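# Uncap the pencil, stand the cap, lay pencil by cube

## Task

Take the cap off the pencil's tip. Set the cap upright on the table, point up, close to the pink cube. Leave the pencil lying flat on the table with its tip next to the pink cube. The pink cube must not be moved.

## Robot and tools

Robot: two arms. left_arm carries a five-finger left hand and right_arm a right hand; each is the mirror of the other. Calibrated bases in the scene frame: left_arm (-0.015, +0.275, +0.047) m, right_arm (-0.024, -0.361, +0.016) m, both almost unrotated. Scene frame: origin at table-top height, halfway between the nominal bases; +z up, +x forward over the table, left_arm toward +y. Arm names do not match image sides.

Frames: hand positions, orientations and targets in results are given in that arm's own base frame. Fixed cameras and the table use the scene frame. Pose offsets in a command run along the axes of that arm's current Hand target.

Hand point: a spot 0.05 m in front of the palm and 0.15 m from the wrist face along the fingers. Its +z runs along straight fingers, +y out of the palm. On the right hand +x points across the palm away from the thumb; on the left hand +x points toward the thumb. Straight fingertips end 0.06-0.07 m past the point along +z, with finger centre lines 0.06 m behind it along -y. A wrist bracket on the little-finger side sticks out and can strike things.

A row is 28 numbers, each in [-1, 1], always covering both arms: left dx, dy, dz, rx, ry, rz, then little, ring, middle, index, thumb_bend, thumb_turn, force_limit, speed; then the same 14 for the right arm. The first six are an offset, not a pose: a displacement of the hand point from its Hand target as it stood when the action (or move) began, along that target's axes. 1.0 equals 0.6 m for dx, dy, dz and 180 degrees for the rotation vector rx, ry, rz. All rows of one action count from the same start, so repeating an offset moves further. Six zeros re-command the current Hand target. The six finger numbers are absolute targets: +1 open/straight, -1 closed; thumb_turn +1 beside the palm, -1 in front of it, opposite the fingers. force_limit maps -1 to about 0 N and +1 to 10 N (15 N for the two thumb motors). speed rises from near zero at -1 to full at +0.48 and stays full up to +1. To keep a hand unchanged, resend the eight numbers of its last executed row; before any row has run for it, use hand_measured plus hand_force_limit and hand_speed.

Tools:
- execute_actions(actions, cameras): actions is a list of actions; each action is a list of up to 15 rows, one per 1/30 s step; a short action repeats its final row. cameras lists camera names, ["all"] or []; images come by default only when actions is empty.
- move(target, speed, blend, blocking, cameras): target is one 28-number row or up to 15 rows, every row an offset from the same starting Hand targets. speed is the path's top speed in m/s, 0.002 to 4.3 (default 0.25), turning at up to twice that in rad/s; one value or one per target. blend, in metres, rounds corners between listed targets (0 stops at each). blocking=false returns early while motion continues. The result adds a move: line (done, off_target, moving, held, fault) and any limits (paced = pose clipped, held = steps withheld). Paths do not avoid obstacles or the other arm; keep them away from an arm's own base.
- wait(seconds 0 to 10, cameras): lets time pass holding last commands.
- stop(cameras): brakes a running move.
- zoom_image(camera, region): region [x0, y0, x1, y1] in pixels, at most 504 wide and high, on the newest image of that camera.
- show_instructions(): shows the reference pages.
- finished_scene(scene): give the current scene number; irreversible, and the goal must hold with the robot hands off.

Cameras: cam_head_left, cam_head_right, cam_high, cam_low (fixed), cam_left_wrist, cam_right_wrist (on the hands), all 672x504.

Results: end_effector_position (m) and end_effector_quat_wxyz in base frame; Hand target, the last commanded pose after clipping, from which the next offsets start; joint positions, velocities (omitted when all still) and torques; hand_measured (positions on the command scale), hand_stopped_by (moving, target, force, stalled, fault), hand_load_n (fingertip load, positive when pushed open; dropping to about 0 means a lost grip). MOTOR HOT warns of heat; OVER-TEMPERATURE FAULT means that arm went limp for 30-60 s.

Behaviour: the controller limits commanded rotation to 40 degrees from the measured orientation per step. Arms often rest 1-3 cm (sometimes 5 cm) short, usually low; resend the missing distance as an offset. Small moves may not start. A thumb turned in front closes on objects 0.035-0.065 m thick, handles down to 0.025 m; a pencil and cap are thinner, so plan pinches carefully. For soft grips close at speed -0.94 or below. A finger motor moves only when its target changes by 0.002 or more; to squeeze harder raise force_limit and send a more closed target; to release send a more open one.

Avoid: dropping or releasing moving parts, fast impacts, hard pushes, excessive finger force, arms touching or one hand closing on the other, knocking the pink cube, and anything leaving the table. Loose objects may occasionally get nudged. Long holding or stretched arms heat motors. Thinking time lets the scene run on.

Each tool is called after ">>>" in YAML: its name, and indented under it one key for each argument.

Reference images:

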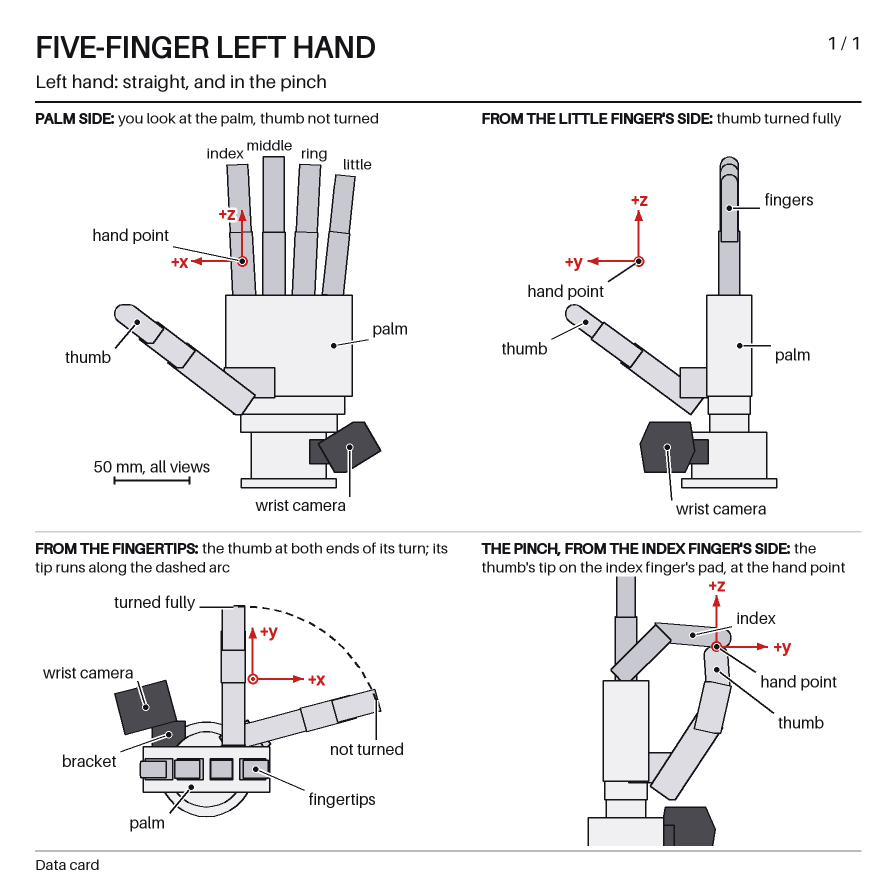

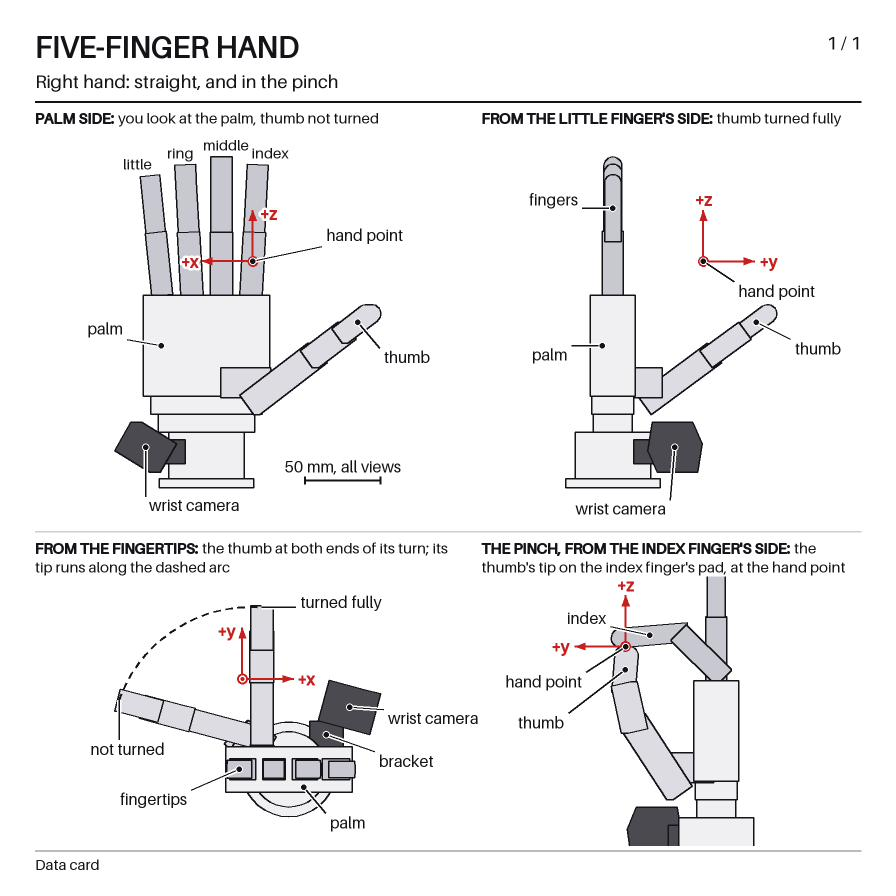

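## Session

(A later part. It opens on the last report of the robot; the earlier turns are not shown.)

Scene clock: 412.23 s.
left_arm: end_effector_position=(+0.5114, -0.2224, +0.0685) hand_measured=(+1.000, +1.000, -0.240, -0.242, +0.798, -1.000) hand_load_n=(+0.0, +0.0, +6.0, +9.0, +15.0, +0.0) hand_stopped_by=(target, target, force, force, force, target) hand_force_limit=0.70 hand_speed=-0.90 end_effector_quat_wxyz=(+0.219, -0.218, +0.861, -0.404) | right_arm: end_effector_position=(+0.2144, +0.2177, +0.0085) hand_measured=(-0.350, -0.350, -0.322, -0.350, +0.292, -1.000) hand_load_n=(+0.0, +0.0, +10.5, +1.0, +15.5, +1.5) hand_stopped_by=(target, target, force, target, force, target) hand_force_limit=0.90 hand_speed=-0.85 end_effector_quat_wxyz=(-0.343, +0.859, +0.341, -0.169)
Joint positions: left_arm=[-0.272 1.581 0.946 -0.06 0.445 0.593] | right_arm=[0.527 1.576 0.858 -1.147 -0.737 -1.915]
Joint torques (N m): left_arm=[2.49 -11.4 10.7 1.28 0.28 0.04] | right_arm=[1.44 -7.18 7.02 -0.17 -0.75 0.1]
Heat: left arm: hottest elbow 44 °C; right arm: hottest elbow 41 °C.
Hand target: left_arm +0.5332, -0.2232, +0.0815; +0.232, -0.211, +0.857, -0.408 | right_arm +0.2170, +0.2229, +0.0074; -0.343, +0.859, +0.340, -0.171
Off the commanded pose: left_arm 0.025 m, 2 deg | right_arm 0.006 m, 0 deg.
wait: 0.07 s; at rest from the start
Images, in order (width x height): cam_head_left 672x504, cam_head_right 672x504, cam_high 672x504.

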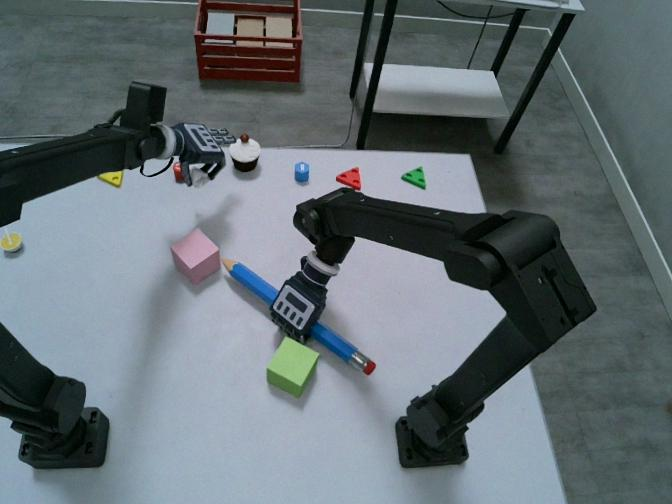

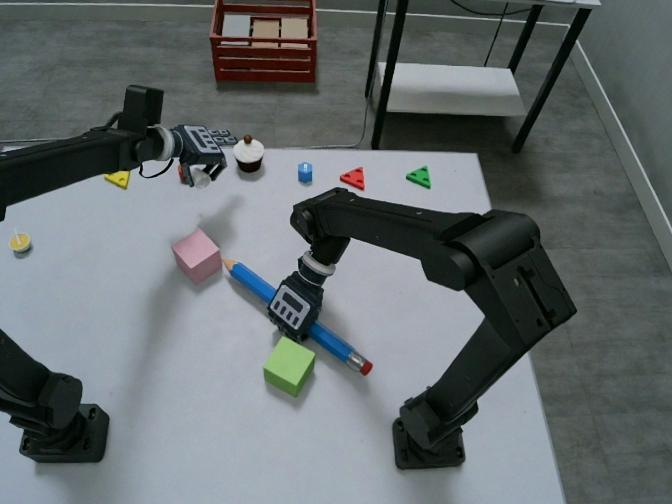

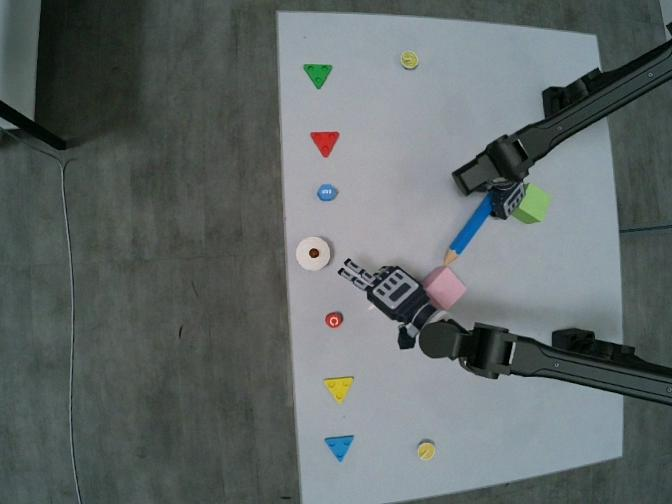

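>>> execute_actions:
  actions:
    - [[0,0,0,0,0,0,1,1,-0.85,-0.8,-0.1,-1,0.7,-0.9,0,0,0,0,0,0,-0.35,-0.35,-0.35,-0.35,0.6,-1,0.9,-0.9]]

>>> wait:
  seconds: 0.5
  cameras: ["cam_right_wrist","cam_head_left"]

Scene clock: 415.90 s.
left_arm: end_effector_position=(+0.5114, -0.2224, +0.0685) hand_measured=(+1.000, +1.000, -0.240, -0.242, +0.798, -1.000) hand_load_n=(+0.0, +0.0, +6.5, +9.0, +14.5, -0.5) hand_stopped_by=(target, target, force, force, force, target) hand_force_limit=0.70 hand_speed=-0.90 end_effector_quat_wxyz=(+0.219, -0.218, +0.861, -0.404) | right_arm: end_effector_position=(+0.2144, +0.2177, +0.0085) hand_measured=(-0.350, -0.350, -0.322, -0.350, +0.600, -1.000) hand_load_n=(+0.0, +0.0, +0.0, +1.0, +0.5, +0.0) hand_stopped_by=(target, target, force, target, target, target) hand_force_limit=0.90 hand_speed=-0.90 end_effector_quat_wxyz=(-0.343, +0.859, +0.341, -0.169)
Joint positions: left_arm=[-0.272 1.581 0.946 -0.06 0.445 0.593] | right_arm=[0.527 1.576 0.858 -1.147 -0.737 -1.915]
Joint torques (N m): left_arm=[2.49 -11.4 10.7 1.29 0.28 0.05] | right_arm=[1.79 -7.12 7.21 -0.31 -0.74 0.11]
Heat: left arm: hottest elbow 44 °C; right arm: hottest elbow 41 °C.
Hand target: left_arm +0.5332, -0.2232, +0.0815; +0.232, -0.211, +0.857, -0.408 | right_arm +0.2170, +0.2229, +0.0074; -0.343, +0.859, +0.340, -0.171
Off the commanded pose: left_arm 0.025 m, 2 deg | right_arm 0.006 m, 0 deg.

Scene clock: 416.40 s.
left_arm: end_effector_position=(+0.5114, -0.2224, +0.0685) hand_measured=(+1.000, +1.000, -0.240, -0.242, +0.798, -1.000) hand_load_n=(+0.0, +0.0, +6.0, +9.0, +15.0, +0.0) hand_stopped_by=(target, target, force, force, force, target) hand_force_limit=0.70 hand_speed=-0.90 end_effector_quat_wxyz=(+0.219, -0.218, +0.861, -0.404) | right_arm: end_effector_position=(+0.2144, +0.2177, +0.0085) hand_measured=(-0.350, -0.350, -0.322, -0.350, +0.600, -1.000) hand_load_n=(+0.0, +0.0, +0.0, +1.0, +1.0, +0.0) hand_stopped_by=(target, target, force, target, target, target) hand_force_limit=0.90 hand_speed=-0.90 end_effector_quat_wxyz=(-0.343, +0.859, +0.341, -0.169)
Joint positions: left_arm=[-0.272 1.581 0.946 -0.06 0.445 0.593] | right_arm=[0.527 1.576 0.858 -1.147 -0.737 -1.915]
Joint torques (N m): left_arm=[2.49 -11.4 10.7 1.29 0.28 0.05] | right_arm=[1.38 -7.47 7.27 -0.29 -0.74 0.11]
Heat: left arm: hottest elbow 44 °C; right arm: hottest elbow 41 °C.
Hand target: left_arm +0.5332, -0.2232, +0.0815; +0.232, -0.211, +0.857, -0.408 | right_arm +0.2170, +0.2229, +0.0074; -0.343, +0.859, +0.340, -0.171
Off the commanded pose: left_arm 0.025 m, 2 deg | right_arm 0.006 m, 0 deg.
wait: 0.50 s; at rest by 0.17 s
camera_calibration:
cam_right_wrist: T_world_to_cam=[[0.679166, -0.328533, -0.656353, -0.0746142], [-0.172494, -0.94063, 0.292336, 0.230909], [-0.713428, -0.085328, -0.695514, 0.292747], [0, 0, 0, 1]] pos_world=[0.29936, 0.217666, 0.0871336]
Images, in order (width x height): cam_head_left 672x504, cam_right_wrist 672x504.

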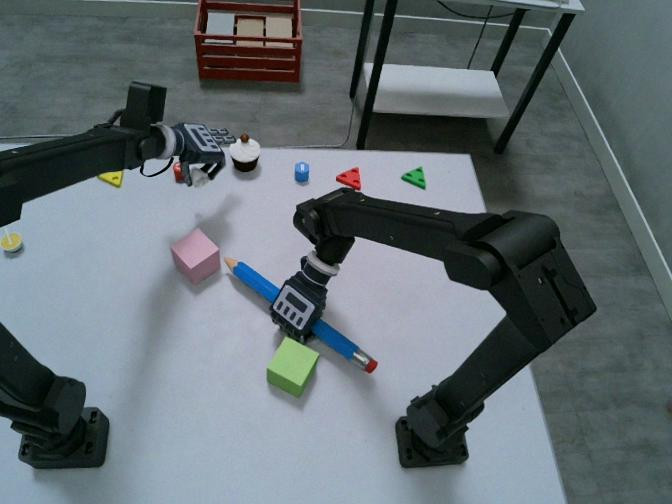

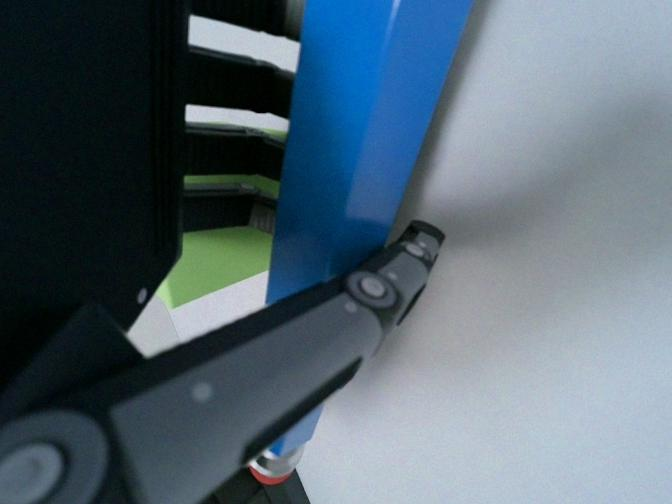

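>>> execute_actions:
  actions:
    - [[0,0,0,0,0,0,1,1,-0.85,-0.8,-0.1,-1,0.7,-0.9,0,0,0,0,0,0,-0.35,-0.35,-0.35,-0.35,1.0,-1,0.9,-0.88]]

>>> wait:
  seconds: 0.5
  cameras: ["cam_right_wrist","cam_head_left"]

Scene clock: 420.23 s.
left_arm: end_effector_position=(+0.5114, -0.2224, +0.0685) hand_measured=(+1.000, +1.000, -0.240, -0.242, +0.798, -1.000) hand_load_n=(+0.0, +0.0, +6.0, +9.0, +15.0, +0.0) hand_stopped_by=(target, target, force, force, force, target) hand_force_limit=0.70 hand_speed=-0.90 end_effector_quat_wxyz=(+0.219, -0.218, +0.861, -0.404) | right_arm: end_effector_position=(+0.2141, +0.2180, +0.0086) hand_measured=(-0.350, -0.350, -0.322, -0.350, +1.000, -1.000) hand_load_n=(+0.0, +0.0, +0.5, +0.0, +0.0, +0.0) hand_stopped_by=(target, target, force, target, target, target) hand_force_limit=0.90 hand_speed=-0.88 end_effector_quat_wxyz=(-0.343, +0.859, +0.340, -0.169)
Joint positions: left_arm=[-0.272 1.581 0.946 -0.06 0.445 0.593] | right_arm=[0.527 1.577 0.858 -1.146 -0.739 -1.912]
Joint torques (N m): left_arm=[2.55 -11.4 10.7 1.29 0.28 0.04] | right_arm=[1.44 -7.06 7.23 -0.1 -0.7 0.07]
Heat: left arm: hottest elbow 44 °C; right arm: hottest elbow 40 °C.
Hand target: left_arm +0.5332, -0.2232, +0.0815; +0.232, -0.211, +0.857, -0.408 | right_arm +0.2170, +0.2230, +0.0073; -0.343, +0.859, +0.340, -0.171
Off the commanded pose: left_arm 0.025 m, 2 deg | right_arm 0.006 m, 0 deg.

Scene clock: 420.73 s.
left_arm: end_effector_position=(+0.5114, -0.2224, +0.0685) hand_measured=(+1.000, +1.000, -0.240, -0.242, +0.798, -1.000) hand_load_n=(+0.0, +0.0, +6.0, +9.0, +14.5, +0.0) hand_stopped_by=(target, target, force, force, force, target) hand_force_limit=0.70 hand_speed=-0.90 end_effector_quat_wxyz=(+0.219, -0.218, +0.861, -0.404) | right_arm: end_effector_position=(+0.2141, +0.2180, +0.0086) hand_measured=(-0.350, -0.350, -0.322, -0.350, +1.000, -1.000) hand_load_n=(+0.0, +0.0, +0.5, +0.0, +0.0, +0.0) hand_stopped_by=(target, target, force, target, target, target) hand_force_limit=0.90 hand_speed=-0.88 end_effector_quat_wxyz=(-0.343, +0.859, +0.340, -0.169)
Joint positions: left_arm=[-0.272 1.581 0.946 -0.06 0.445 0.593] | right_arm=[0.527 1.577 0.858 -1.146 -0.739 -1.912]
Joint torques (N m): left_arm=[2.49 -11.4 10.69 1.29 0.28 0.04] | right_arm=[1.67 -6.95 7.23 -0.29 -0.7 0.07]
Heat: left arm: hottest elbow 44 °C; right arm: hottest elbow 40 °C.
Hand target: left_arm +0.5332, -0.2232, +0.0815; +0.232, -0.211, +0.857, -0.408 | right_arm +0.2170, +0.2230, +0.0073; -0.343, +0.859, +0.340, -0.171
Off the commanded pose: left_arm 0.025 m, 2 deg | right_arm 0.006 m, 0 deg.
wait: 0.50 s; at rest by 0.17 s
camera_calibration:
cam_right_wrist: T_world_to_cam=[[0.67675, -0.330586, -0.657817, -0.0733846], [-0.174645, -0.940097, 0.292773, 0.231425], [-0.715199, -0.0832496, -0.693946, 0.292616], [0, 0, 0, 1]] pos_world=[0.299359, 0.217662, 0.0870306]
Images, in order (width x height): cam_head_left 672x504, cam_right_wrist 672x504.

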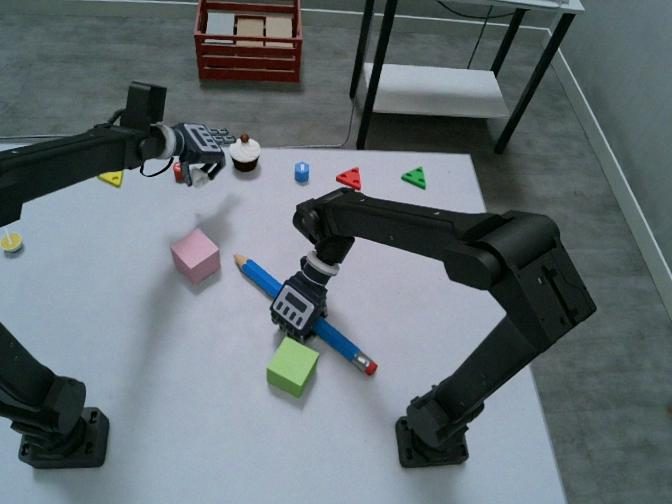

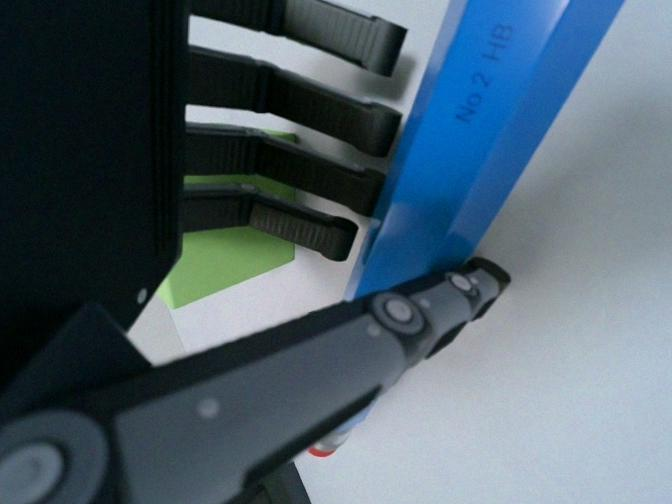

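>>> move:
  target: [0,0,0,0,0,0,1,1,-0.85,-0.8,-0.1,-1,0.7,-0.9,0,0,-0.11,0,0,0,-0.35,-0.35,-0.35,-0.35,1.0,-1,0.9,-0.88]
  speed: 0.08
  cameras: ["cam_right_wrist","cam_head_left","cam_high","cam_low"]

>>> zoom_image:
  camera: "cam_head_left"
  region: [130, 200, 410, 400]

>>> zoom_image:
  camera: "cam_high"
  region: [380, 160, 580, 340]

Scene clock: 426.83 s.
left_arm: end_effector_position=(+0.5114, -0.2224, +0.0685) hand_measured=(+1.000, +1.000, -0.240, -0.242, +0.798, -1.000) hand_load_n=(+0.0, +0.0, +6.0, +9.0, +14.5, -0.5) hand_stopped_by=(target, target, force, force, force, target) hand_force_limit=0.70 hand_speed=-0.90 end_effector_quat_wxyz=(+0.219, -0.218, +0.861, -0.404) | right_arm: end_effector_position=(+0.2329, +0.1874, +0.0421) hand_measured=(-0.350, -0.350, -0.322, -0.350, +1.000, -1.000) hand_load_n=(+0.0, +0.0, +0.0, +0.0, +0.0, +0.0) hand_stopped_by=(target, target, force, target, target, target) hand_force_limit=0.90 hand_speed=-0.88 end_effector_quat_wxyz=(-0.341, +0.858, +0.332, -0.193)
Joint positions: left_arm=[-0.272 1.581 0.946 -0.06 0.445 0.593] | right_arm=[0.428 1.577 0.946 -1.37 -0.705 -2.042]
Joint torques (N m): left_arm=[2.55 -11.34 10.7 1.29 0.29 0.04] | right_arm=[0.03 -9.41 9.54 -1.02 -0.42 -0.07]
Heat: left arm: hottest elbow 44 °C; right arm: hottest elbow 40 °C.
Hand target: left_arm +0.5332, -0.2232, +0.0815; +0.232, -0.211, +0.857, -0.408 | right_arm +0.2518, +0.1917, +0.0540; -0.343, +0.859, +0.340, -0.171
Off the commanded pose: left_arm 0.025 m, 2 deg | right_arm 0.023 m, 3 deg.
move: off_target (left_arm, right_arm)
camera_calibration:
cam_right_wrist: T_world_to_cam=[[0.648737, -0.340915, -0.68038, -0.064721], [-0.156204, -0.934661, 0.319387, 0.189757], [-0.744809, -0.10092, -0.659602, 0.335521], [0, 0, 0, 1]] pos_world=[0.321527, 0.189155, 0.11667]
Images, in order (width x height): cam_head_left 672x504, cam_high 672x504, cam_low 672x504, cam_right_wrist 672x504.

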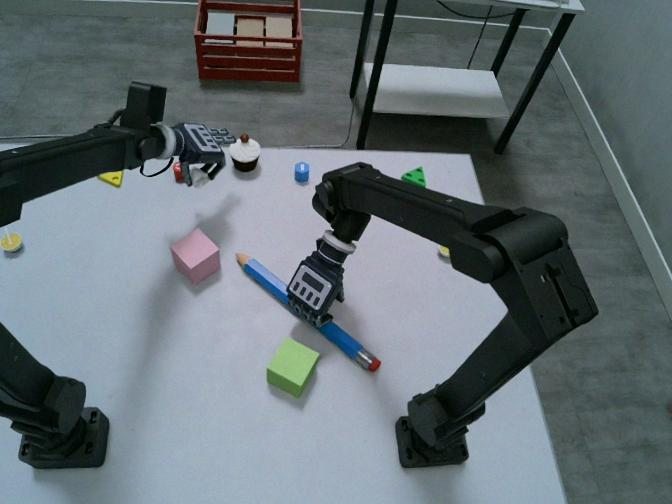

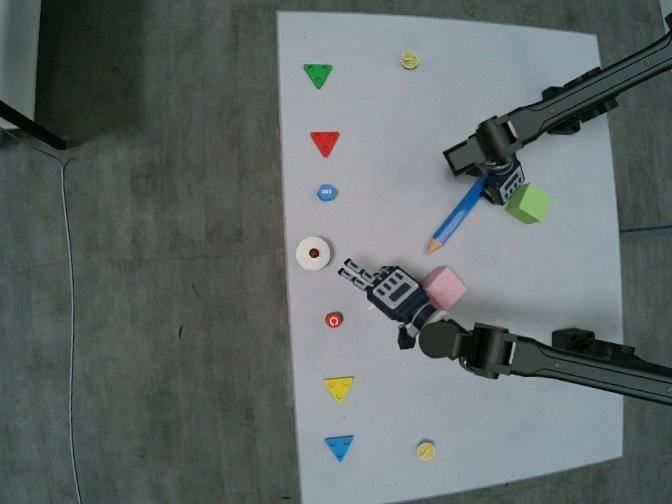

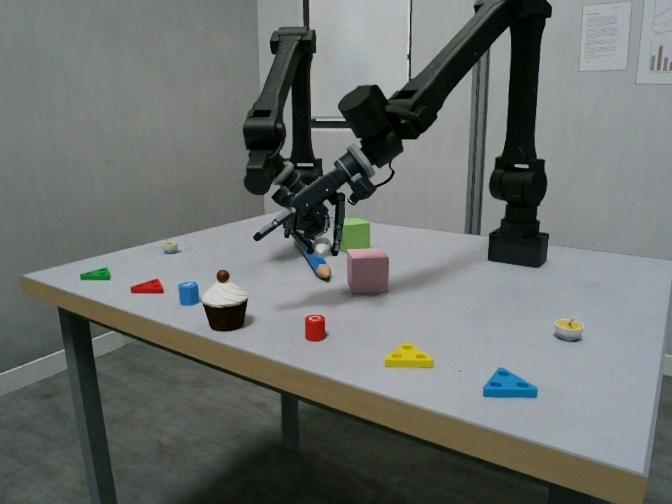

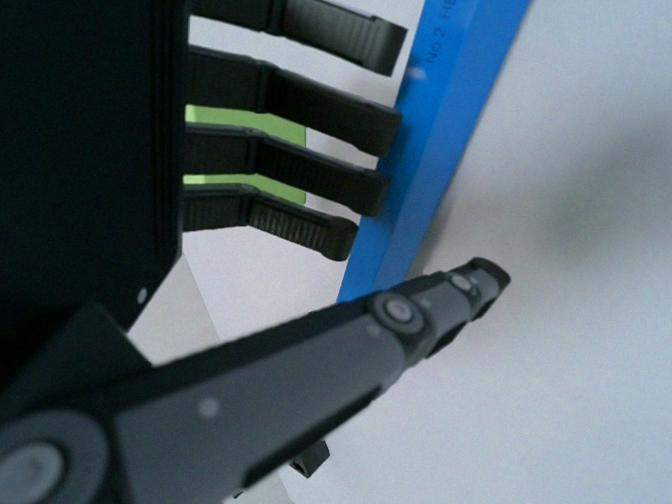

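Scaled by 1.800 from the camera's 672x504 image, which has a finer 960x720 frame.

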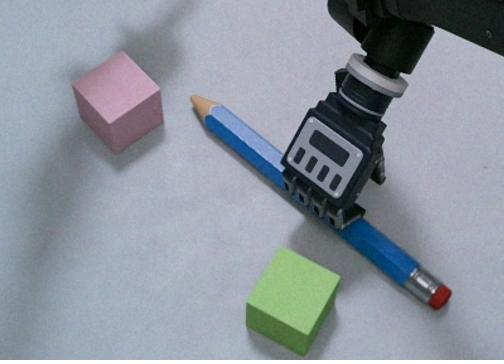

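Scaled by 2.520 from the camera's 672x504 image, which has a finer 960x720 frame.

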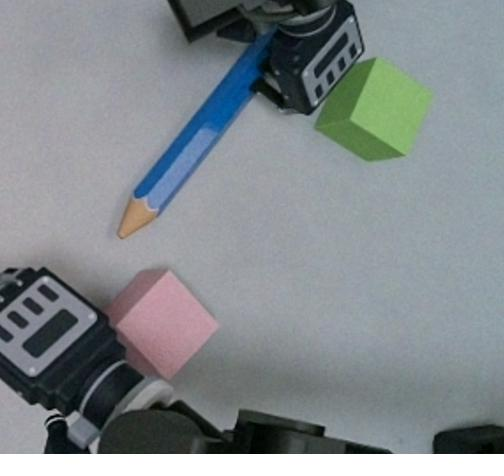

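>>> move:
  target:
    - [0,0,0,0,0,0,1,1,-0.85,-0.8,-0.1,-1,0.7,-0.9,0.0042,-0.0528,-0.1363,0,0,0,-0.35,-0.35,-0.35,-0.35,1.0,-1,0.9,-0.88]
    - [0,0,0,0,0,0,1,1,-0.85,-0.8,-0.1,-1,0.7,-0.9,0.1268,0.0765,-0.1953,0.0044,0.1101,0.0834,1,1,1,1,-0.8,-1,0.3,0.2]
  speed: 0.25
  blend: 0.02
  cameras: ["cam_right_wrist","cam_head_left"]

Scene clock: 445.80 s.
left_arm: end_effector_position=(+0.5114, -0.2224, +0.0685) hand_measured=(+1.000, +1.000, -0.240, -0.242, +0.798, -1.000) hand_load_n=(+0.0, +0.0, +6.5, +9.0, +15.0, +0.0) hand_stopped_by=(target, target, force, force, force, target) hand_force_limit=0.70 hand_speed=-0.90 end_effector_quat_wxyz=(+0.219, -0.218, +0.861, -0.404) | right_arm: end_effector_position=(+0.3686, +0.1636, +0.0956) hand_measured=(+1.000, +1.000, +1.000, +1.000, -0.800, -1.000) hand_load_n=(+0.0, +0.0, +0.0, +0.0, +0.0, +0.0) hand_stopped_by=(target, target, target, target, target, target) hand_force_limit=0.30 hand_speed=0.20 end_effector_quat_wxyz=(-0.377, +0.909, +0.161, -0.080)
Joint positions: left_arm=[-0.272 1.581 0.946 -0.06 0.445 0.593] | right_arm=[0.197 1.624 1.197 -1.33 -0.773 -1.799]
Joint torques (N m): left_arm=[2.49 -11.4 10.69 1.29 0.28 0.05] | right_arm=[0.21 -8.82 11.3 0.08 -0.69 0.08]
Heat: left arm: hottest elbow 45 °C; right arm: hottest elbow 43 °C.
Hand target: left_arm +0.5332, -0.2232, +0.0815; +0.232, -0.211, +0.857, -0.408 | right_arm +0.3889, +0.1652, +0.0998; -0.377, +0.910, +0.160, -0.066
Off the commanded pose: left_arm 0.025 m, 2 deg | right_arm 0.021 m, 2 deg.
move: off_target (left_arm, right_arm); target 2's new numbers were sent with right_arm's hand 0.021 m and 2 deg from that target
camera_calibration:
cam_right_wrist: T_world_to_cam=[[0.503736, -0.564748, -0.65369, -0.0369169], [-0.548424, -0.793727, 0.263113, 0.298465], [-0.667443, 0.22596, -0.70955, 0.39225], [0, 0, 0, 1]] pos_world=[0.444086, 0.127418, 0.175659]
Images, in order (width x height): cam_head_left 672x504, cam_right_wrist 672x504.

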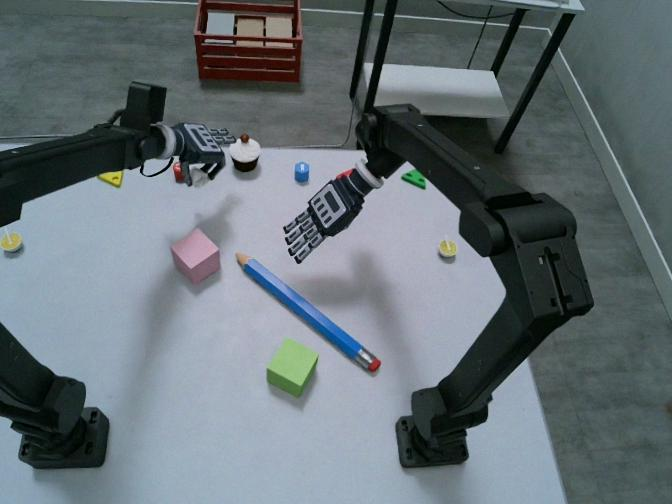

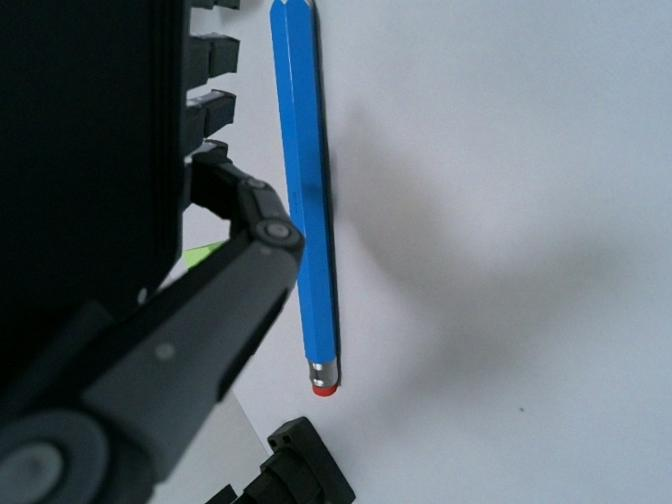

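>>> move:
  target: [0,0,0,0,0,0,1,1,-0.85,-0.8,-0.1,-1,0.7,-0.9,0.0052,0.0997,0.1197,0,0,0,1,1,1,1,-0.8,-1,0.3,0.2]
  speed: 0.15
  cameras: ["cam_right_wrist","cam_head_left"]

>>> zoom_image:
  camera: "cam_head_left"
  region: [150, 180, 410, 400]

Scene clock: 450.97 s.
left_arm: end_effector_position=(+0.5114, -0.2224, +0.0685) hand_measured=(+1.000, +1.000, -0.240, -0.242, +0.798, -1.000) hand_load_n=(+0.0, +0.0, +6.0, +8.5, +15.0, +0.0) hand_stopped_by=(target, target, force, force, force, target) hand_force_limit=0.70 hand_speed=-0.90 end_effector_quat_wxyz=(+0.219, -0.218, +0.861, -0.404) | right_arm: end_effector_position=(+0.3940, +0.1690, +0.0159) hand_measured=(+1.000, +1.000, +1.000, +1.000, -0.800, -1.000) hand_load_n=(+0.0, +0.0, +0.0, +0.0, +0.5, -0.5) hand_stopped_by=(target, target, target, target, target, target) hand_force_limit=0.30 hand_speed=0.20 end_effector_quat_wxyz=(-0.376, +0.911, +0.161, -0.055)
Joint positions: left_arm=[-0.272 1.581 0.946 -0.06 0.445 0.593] | right_arm=[0.197 1.752 1.136 -1.077 -0.773 -1.774]
Joint torques (N m): left_arm=[2.55 -11.4 10.7 1.28 0.28 0.04] | right_arm=[1.67 -10.17 6.61 0.17 -0.81 0.04]
Heat: left arm: hottest elbow 45 °C; right arm: hottest elbow 44 °C.
Hand target: left_arm +0.5332, -0.2232, +0.0815; +0.232, -0.211, +0.857, -0.408 | right_arm +0.3891, +0.1742, +0.0068; -0.377, +0.910, +0.160, -0.066
Off the commanded pose: left_arm 0.025 m, 2 deg | right_arm 0.012 m, 1 deg.
move: off_target (left_arm, right_arm)
camera_calibration:
cam_right_wrist: T_world_to_cam=[[0.523633, -0.569692, -0.63345, -0.106078], [-0.573983, -0.785362, 0.231839, 0.346808], [-0.629565, 0.242191, -0.738236, 0.334195], [0, 0, 0, 1]] pos_world=[0.465006, 0.130999, 0.0991159]
Images, in order (width x height): cam_head_left 672x504, cam_right_wrist 672x504.

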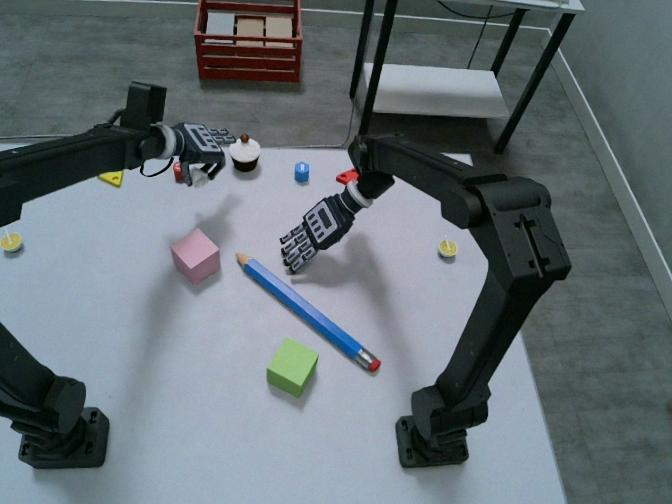

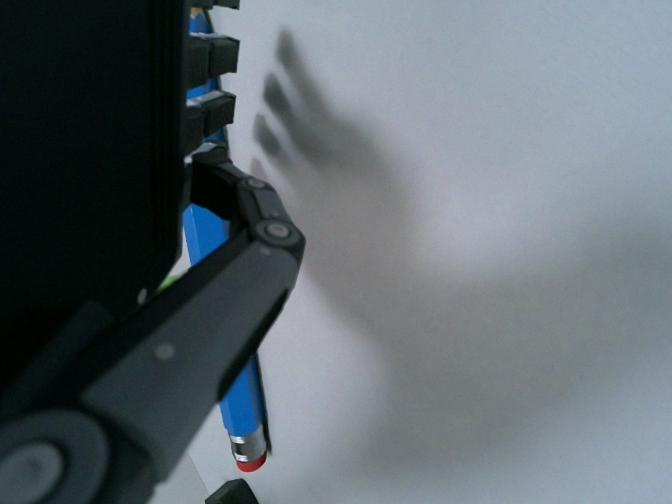

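Scaled by 1.938 from the camera's 672x504 image, which has a finer 960x720 frame.

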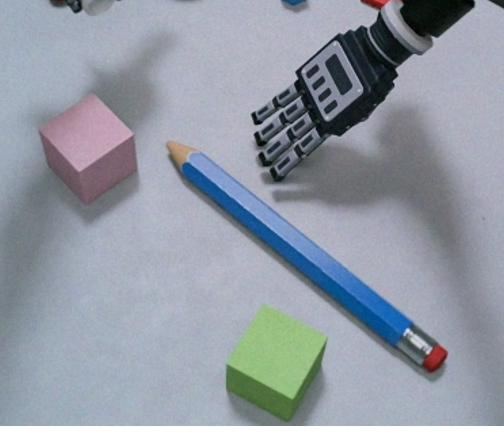

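>>> move:
  target: [0,0,0,0,0,0,1,1,-0.85,-0.8,-0.1,-1,0.7,-0.9,0,0.0165,0.0165,0,0,0,1,1,1,1,-0.8,-1,0.3,0.2]
  speed: 0.1
  cameras: ["cam_right_wrist","cam_low"]

>>> zoom_image:
  camera: "cam_low"
  region: [230, 150, 430, 320]

Scene clock: 454.33 s.
left_arm: end_effector_position=(+0.5114, -0.2224, +0.0685) hand_measured=(+1.000, +1.000, -0.240, -0.242, +0.798, -1.000) hand_load_n=(+0.0, -0.5, +6.5, +9.0, +14.5, -0.5) hand_stopped_by=(target, target, force, force, force, target) hand_force_limit=0.70 hand_speed=-0.90 end_effector_quat_wxyz=(+0.219, -0.218, +0.861, -0.404) | right_arm: end_effector_position=(+0.3963, +0.1695, +0.0045) hand_measured=(+1.000, +1.000, +1.000, +1.000, -0.800, -1.000) hand_load_n=(+0.0, +0.0, +0.0, +0.0, +0.0, +0.0) hand_stopped_by=(target, target, target, target, target, target) hand_force_limit=0.30 hand_speed=0.20 end_effector_quat_wxyz=(-0.376, +0.911, +0.163, -0.052)
Joint positions: left_arm=[-0.272 1.581 0.946 -0.06 0.445 0.593] | right_arm=[0.197 1.77 1.127 -1.042 -0.773 -1.773]
Joint torques (N m): left_arm=[2.43 -11.4 10.7 1.29 0.28 0.04] | right_arm=[1.85 -10.23 6.15 0.27 -0.79 0.07]
Heat: left arm: hottest elbow 45 °C; right arm: hottest elbow 44 °C.
Hand target: left_arm +0.5332, -0.2232, +0.0815; +0.232, -0.211, +0.857, -0.408 | right_arm +0.3891, +0.1742, -0.0072; -0.377, +0.910, +0.160, -0.066
Off the commanded pose: left_arm 0.025 m, 2 deg | right_arm 0.014 m, 2 deg.
move: off_target (left_arm, right_arm)
camera_calibration:
cam_right_wrist: T_world_to_cam=[[0.528013, -0.569023, -0.630409, -0.116162], [-0.575908, -0.785475, 0.226624, 0.351943], [-0.624125, 0.243397, -0.742446, 0.324755], [0, 0, 0, 1]] pos_world=[0.46671, 0.131299, 0.0881247]
Images, in order (width x height): cam_low 672x504, cam_right_wrist 672x504.

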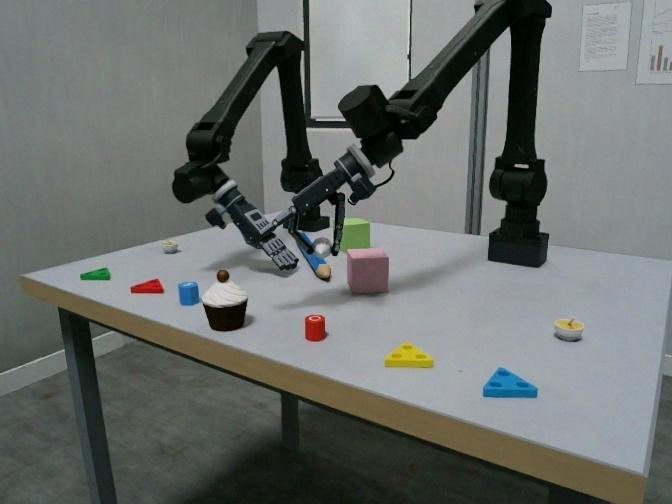

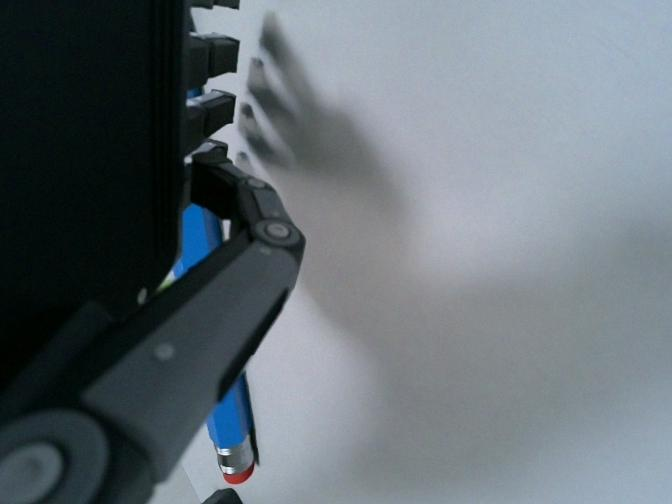

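Scaled by 2.520 from the camera's 672x504 image, which has a finer 960x720 frame.

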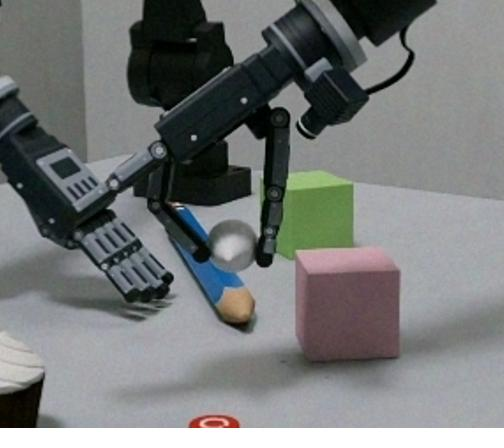

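>>> move:
  target: [0,0,0,0,0,0,1,1,-0.85,-0.8,-0.1,-1,0.7,-0.9,-0.0299,-0.0453,0.0453,0,0,0,1,1,1,1,-0.8,-1,0.3,0.2]
  speed: 0.06
  cameras: ["cam_head_left","cam_high"]

>>> zoom_image:
  camera: "cam_head_left"
  region: [150, 180, 410, 400]

>>> zoom_image:
  camera: "cam_high"
  region: [380, 160, 580, 340]

Scene clock: 457.13 s.
left_arm: end_effector_position=(+0.5114, -0.2224, +0.0685) hand_measured=(+1.000, +1.000, -0.240, -0.242, +0.798, -1.000) hand_load_n=(+0.0, +0.0, +6.0, +9.0, +14.5, +0.0) hand_stopped_by=(target, target, force, force, force, target) hand_force_limit=0.70 hand_speed=-0.90 end_effector_quat_wxyz=(+0.219, -0.218, +0.861, -0.404) | right_arm: end_effector_position=(+0.3680, +0.1995, -0.0042) hand_measured=(+1.000, +1.000, +1.000, +1.000, -0.800, -1.000) hand_load_n=(+0.0, +0.0, +0.0, -0.5, +0.0, +0.0) hand_stopped_by=(target, target, target, target, target, target) hand_force_limit=0.30 hand_speed=0.20 end_effector_quat_wxyz=(-0.378, +0.910, +0.157, -0.060)
Joint positions: left_arm=[-0.272 1.581 0.946 -0.06 0.445 0.593] | right_arm=[0.274 1.739 1.051 -0.936 -0.784 -1.661]
Joint torques (N m): left_arm=[2.55 -11.46 10.7 1.29 0.28 0.04] | right_arm=[2.14 -11.11 5.49 0.4 -0.68 0.08]
Heat: left arm: hottest elbow 45 °C; right arm: hottest elbow 43 °C.
Hand target: left_arm +0.5332, -0.2232, +0.0815; +0.232, -0.211, +0.857, -0.408 | right_arm +0.3591, +0.2041, -0.0072; -0.377, +0.910, +0.160, -0.066
Off the commanded pose: left_arm 0.025 m, 2 deg | right_arm 0.010 m, 1 deg.
move: off_target (left_arm)
Images, in order (width x height): cam_head_left 672x504, cam_high 672x504.

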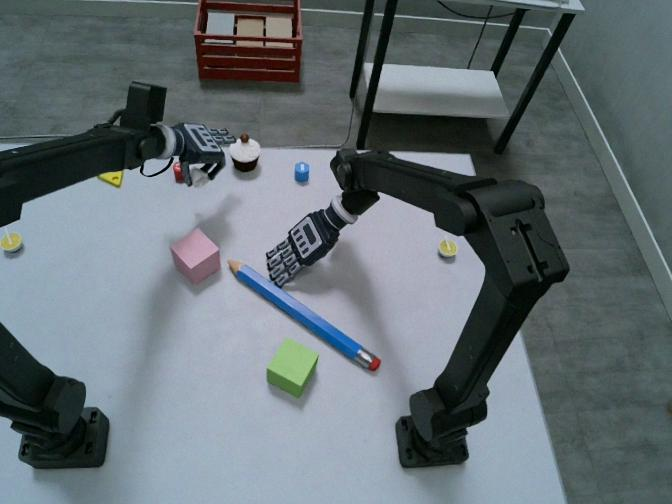

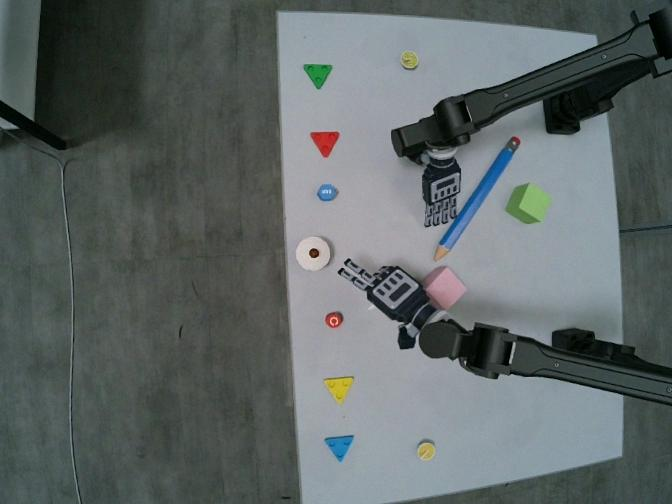

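Scaled by 1.938 from the camera's 672x504 image, which has a finer 960x720 frame.

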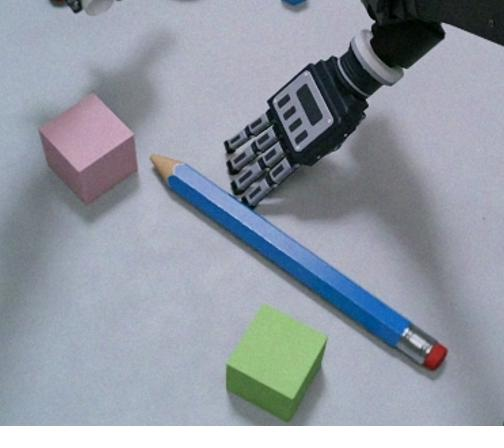

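Scaled by 2.520 from the camera's 672x504 image, which has a finer 960x720 frame.

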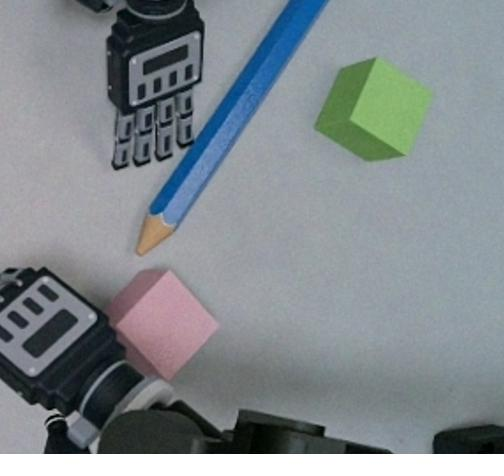

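>>> move:
  target: [0,0,0,0,0,0,1,1,-0.85,-0.8,-0.1,-1,0.7,-0.9,-0.0062,-0.0087,0.0087,0,0,0,1,1,1,1,-0.8,-1,0.3,0.2]
  speed: 0.04
  cameras: ["cam_head_left"]

>>> zoom_image:
  camera: "cam_head_left"
  region: [150, 180, 410, 400]

Scene clock: 460.43 s.
left_arm: end_effector_position=(+0.5114, -0.2224, +0.0685) hand_measured=(+1.000, +1.000, -0.240, -0.242, +0.798, -1.000) hand_load_n=(+0.0, -0.5, +6.5, +8.5, +15.0, +0.0) hand_stopped_by=(target, target, force, force, force, target) hand_force_limit=0.70 hand_speed=-0.90 end_effector_quat_wxyz=(+0.219, -0.218, +0.861, -0.404) | right_arm: end_effector_position=(+0.3635, +0.2047, -0.0040) hand_measured=(+1.000, +1.000, +1.000, +1.000, -0.800, -1.000) hand_load_n=(+0.0, +0.0, +0.0, +0.0, +0.0, +0.0) hand_stopped_by=(target, target, target, target, target, target) hand_force_limit=0.30 hand_speed=0.20 end_effector_quat_wxyz=(-0.378, +0.911, +0.157, -0.058)
Joint positions: left_arm=[-0.272 1.581 0.946 -0.06 0.445 0.593] | right_arm=[0.288 1.728 1.036 -0.914 -0.784 -1.638]
Joint torques (N m): left_arm=[2.49 -11.4 10.7 1.28 0.28 0.04] | right_arm=[2.55 -11.22 5.39 0.5 -0.68 0.11]
Heat: left arm: hottest elbow 45 °C; right arm: hottest elbow 43 °C.
Hand target: left_arm +0.5332, -0.2232, +0.0815; +0.232, -0.211, +0.857, -0.408 | right_arm +0.3531, +0.2098, -0.0071; -0.377, +0.910, +0.160, -0.066
Off the commanded pose: left_arm 0.025 m, 2 deg | right_arm 0.012 m, 1 deg.
move: off_target (left_arm, right_arm)
Images, in order (width x height): cam_head_left 672x504.

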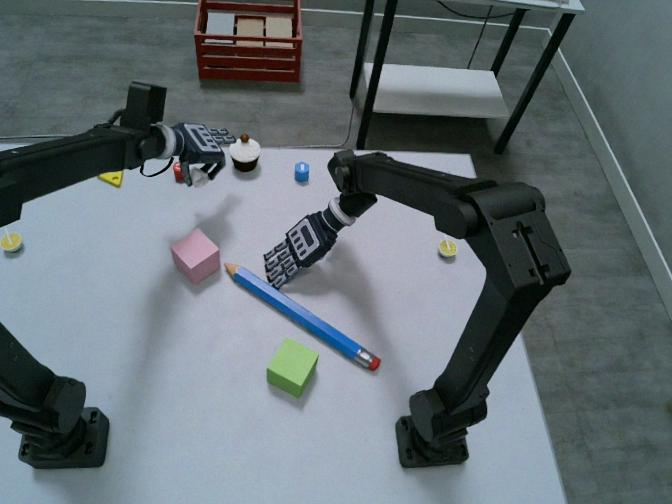

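Scaled by 1.938 from the camera's 672x504 image, which has a finer 960x720 frame.

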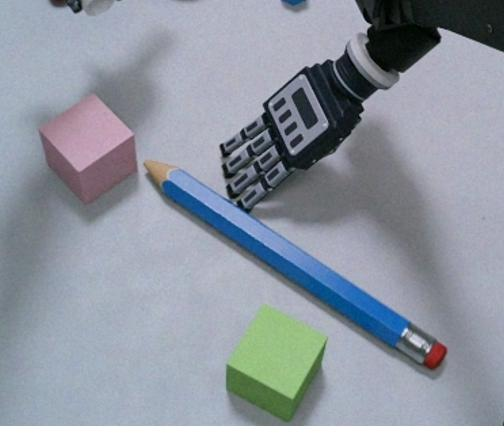

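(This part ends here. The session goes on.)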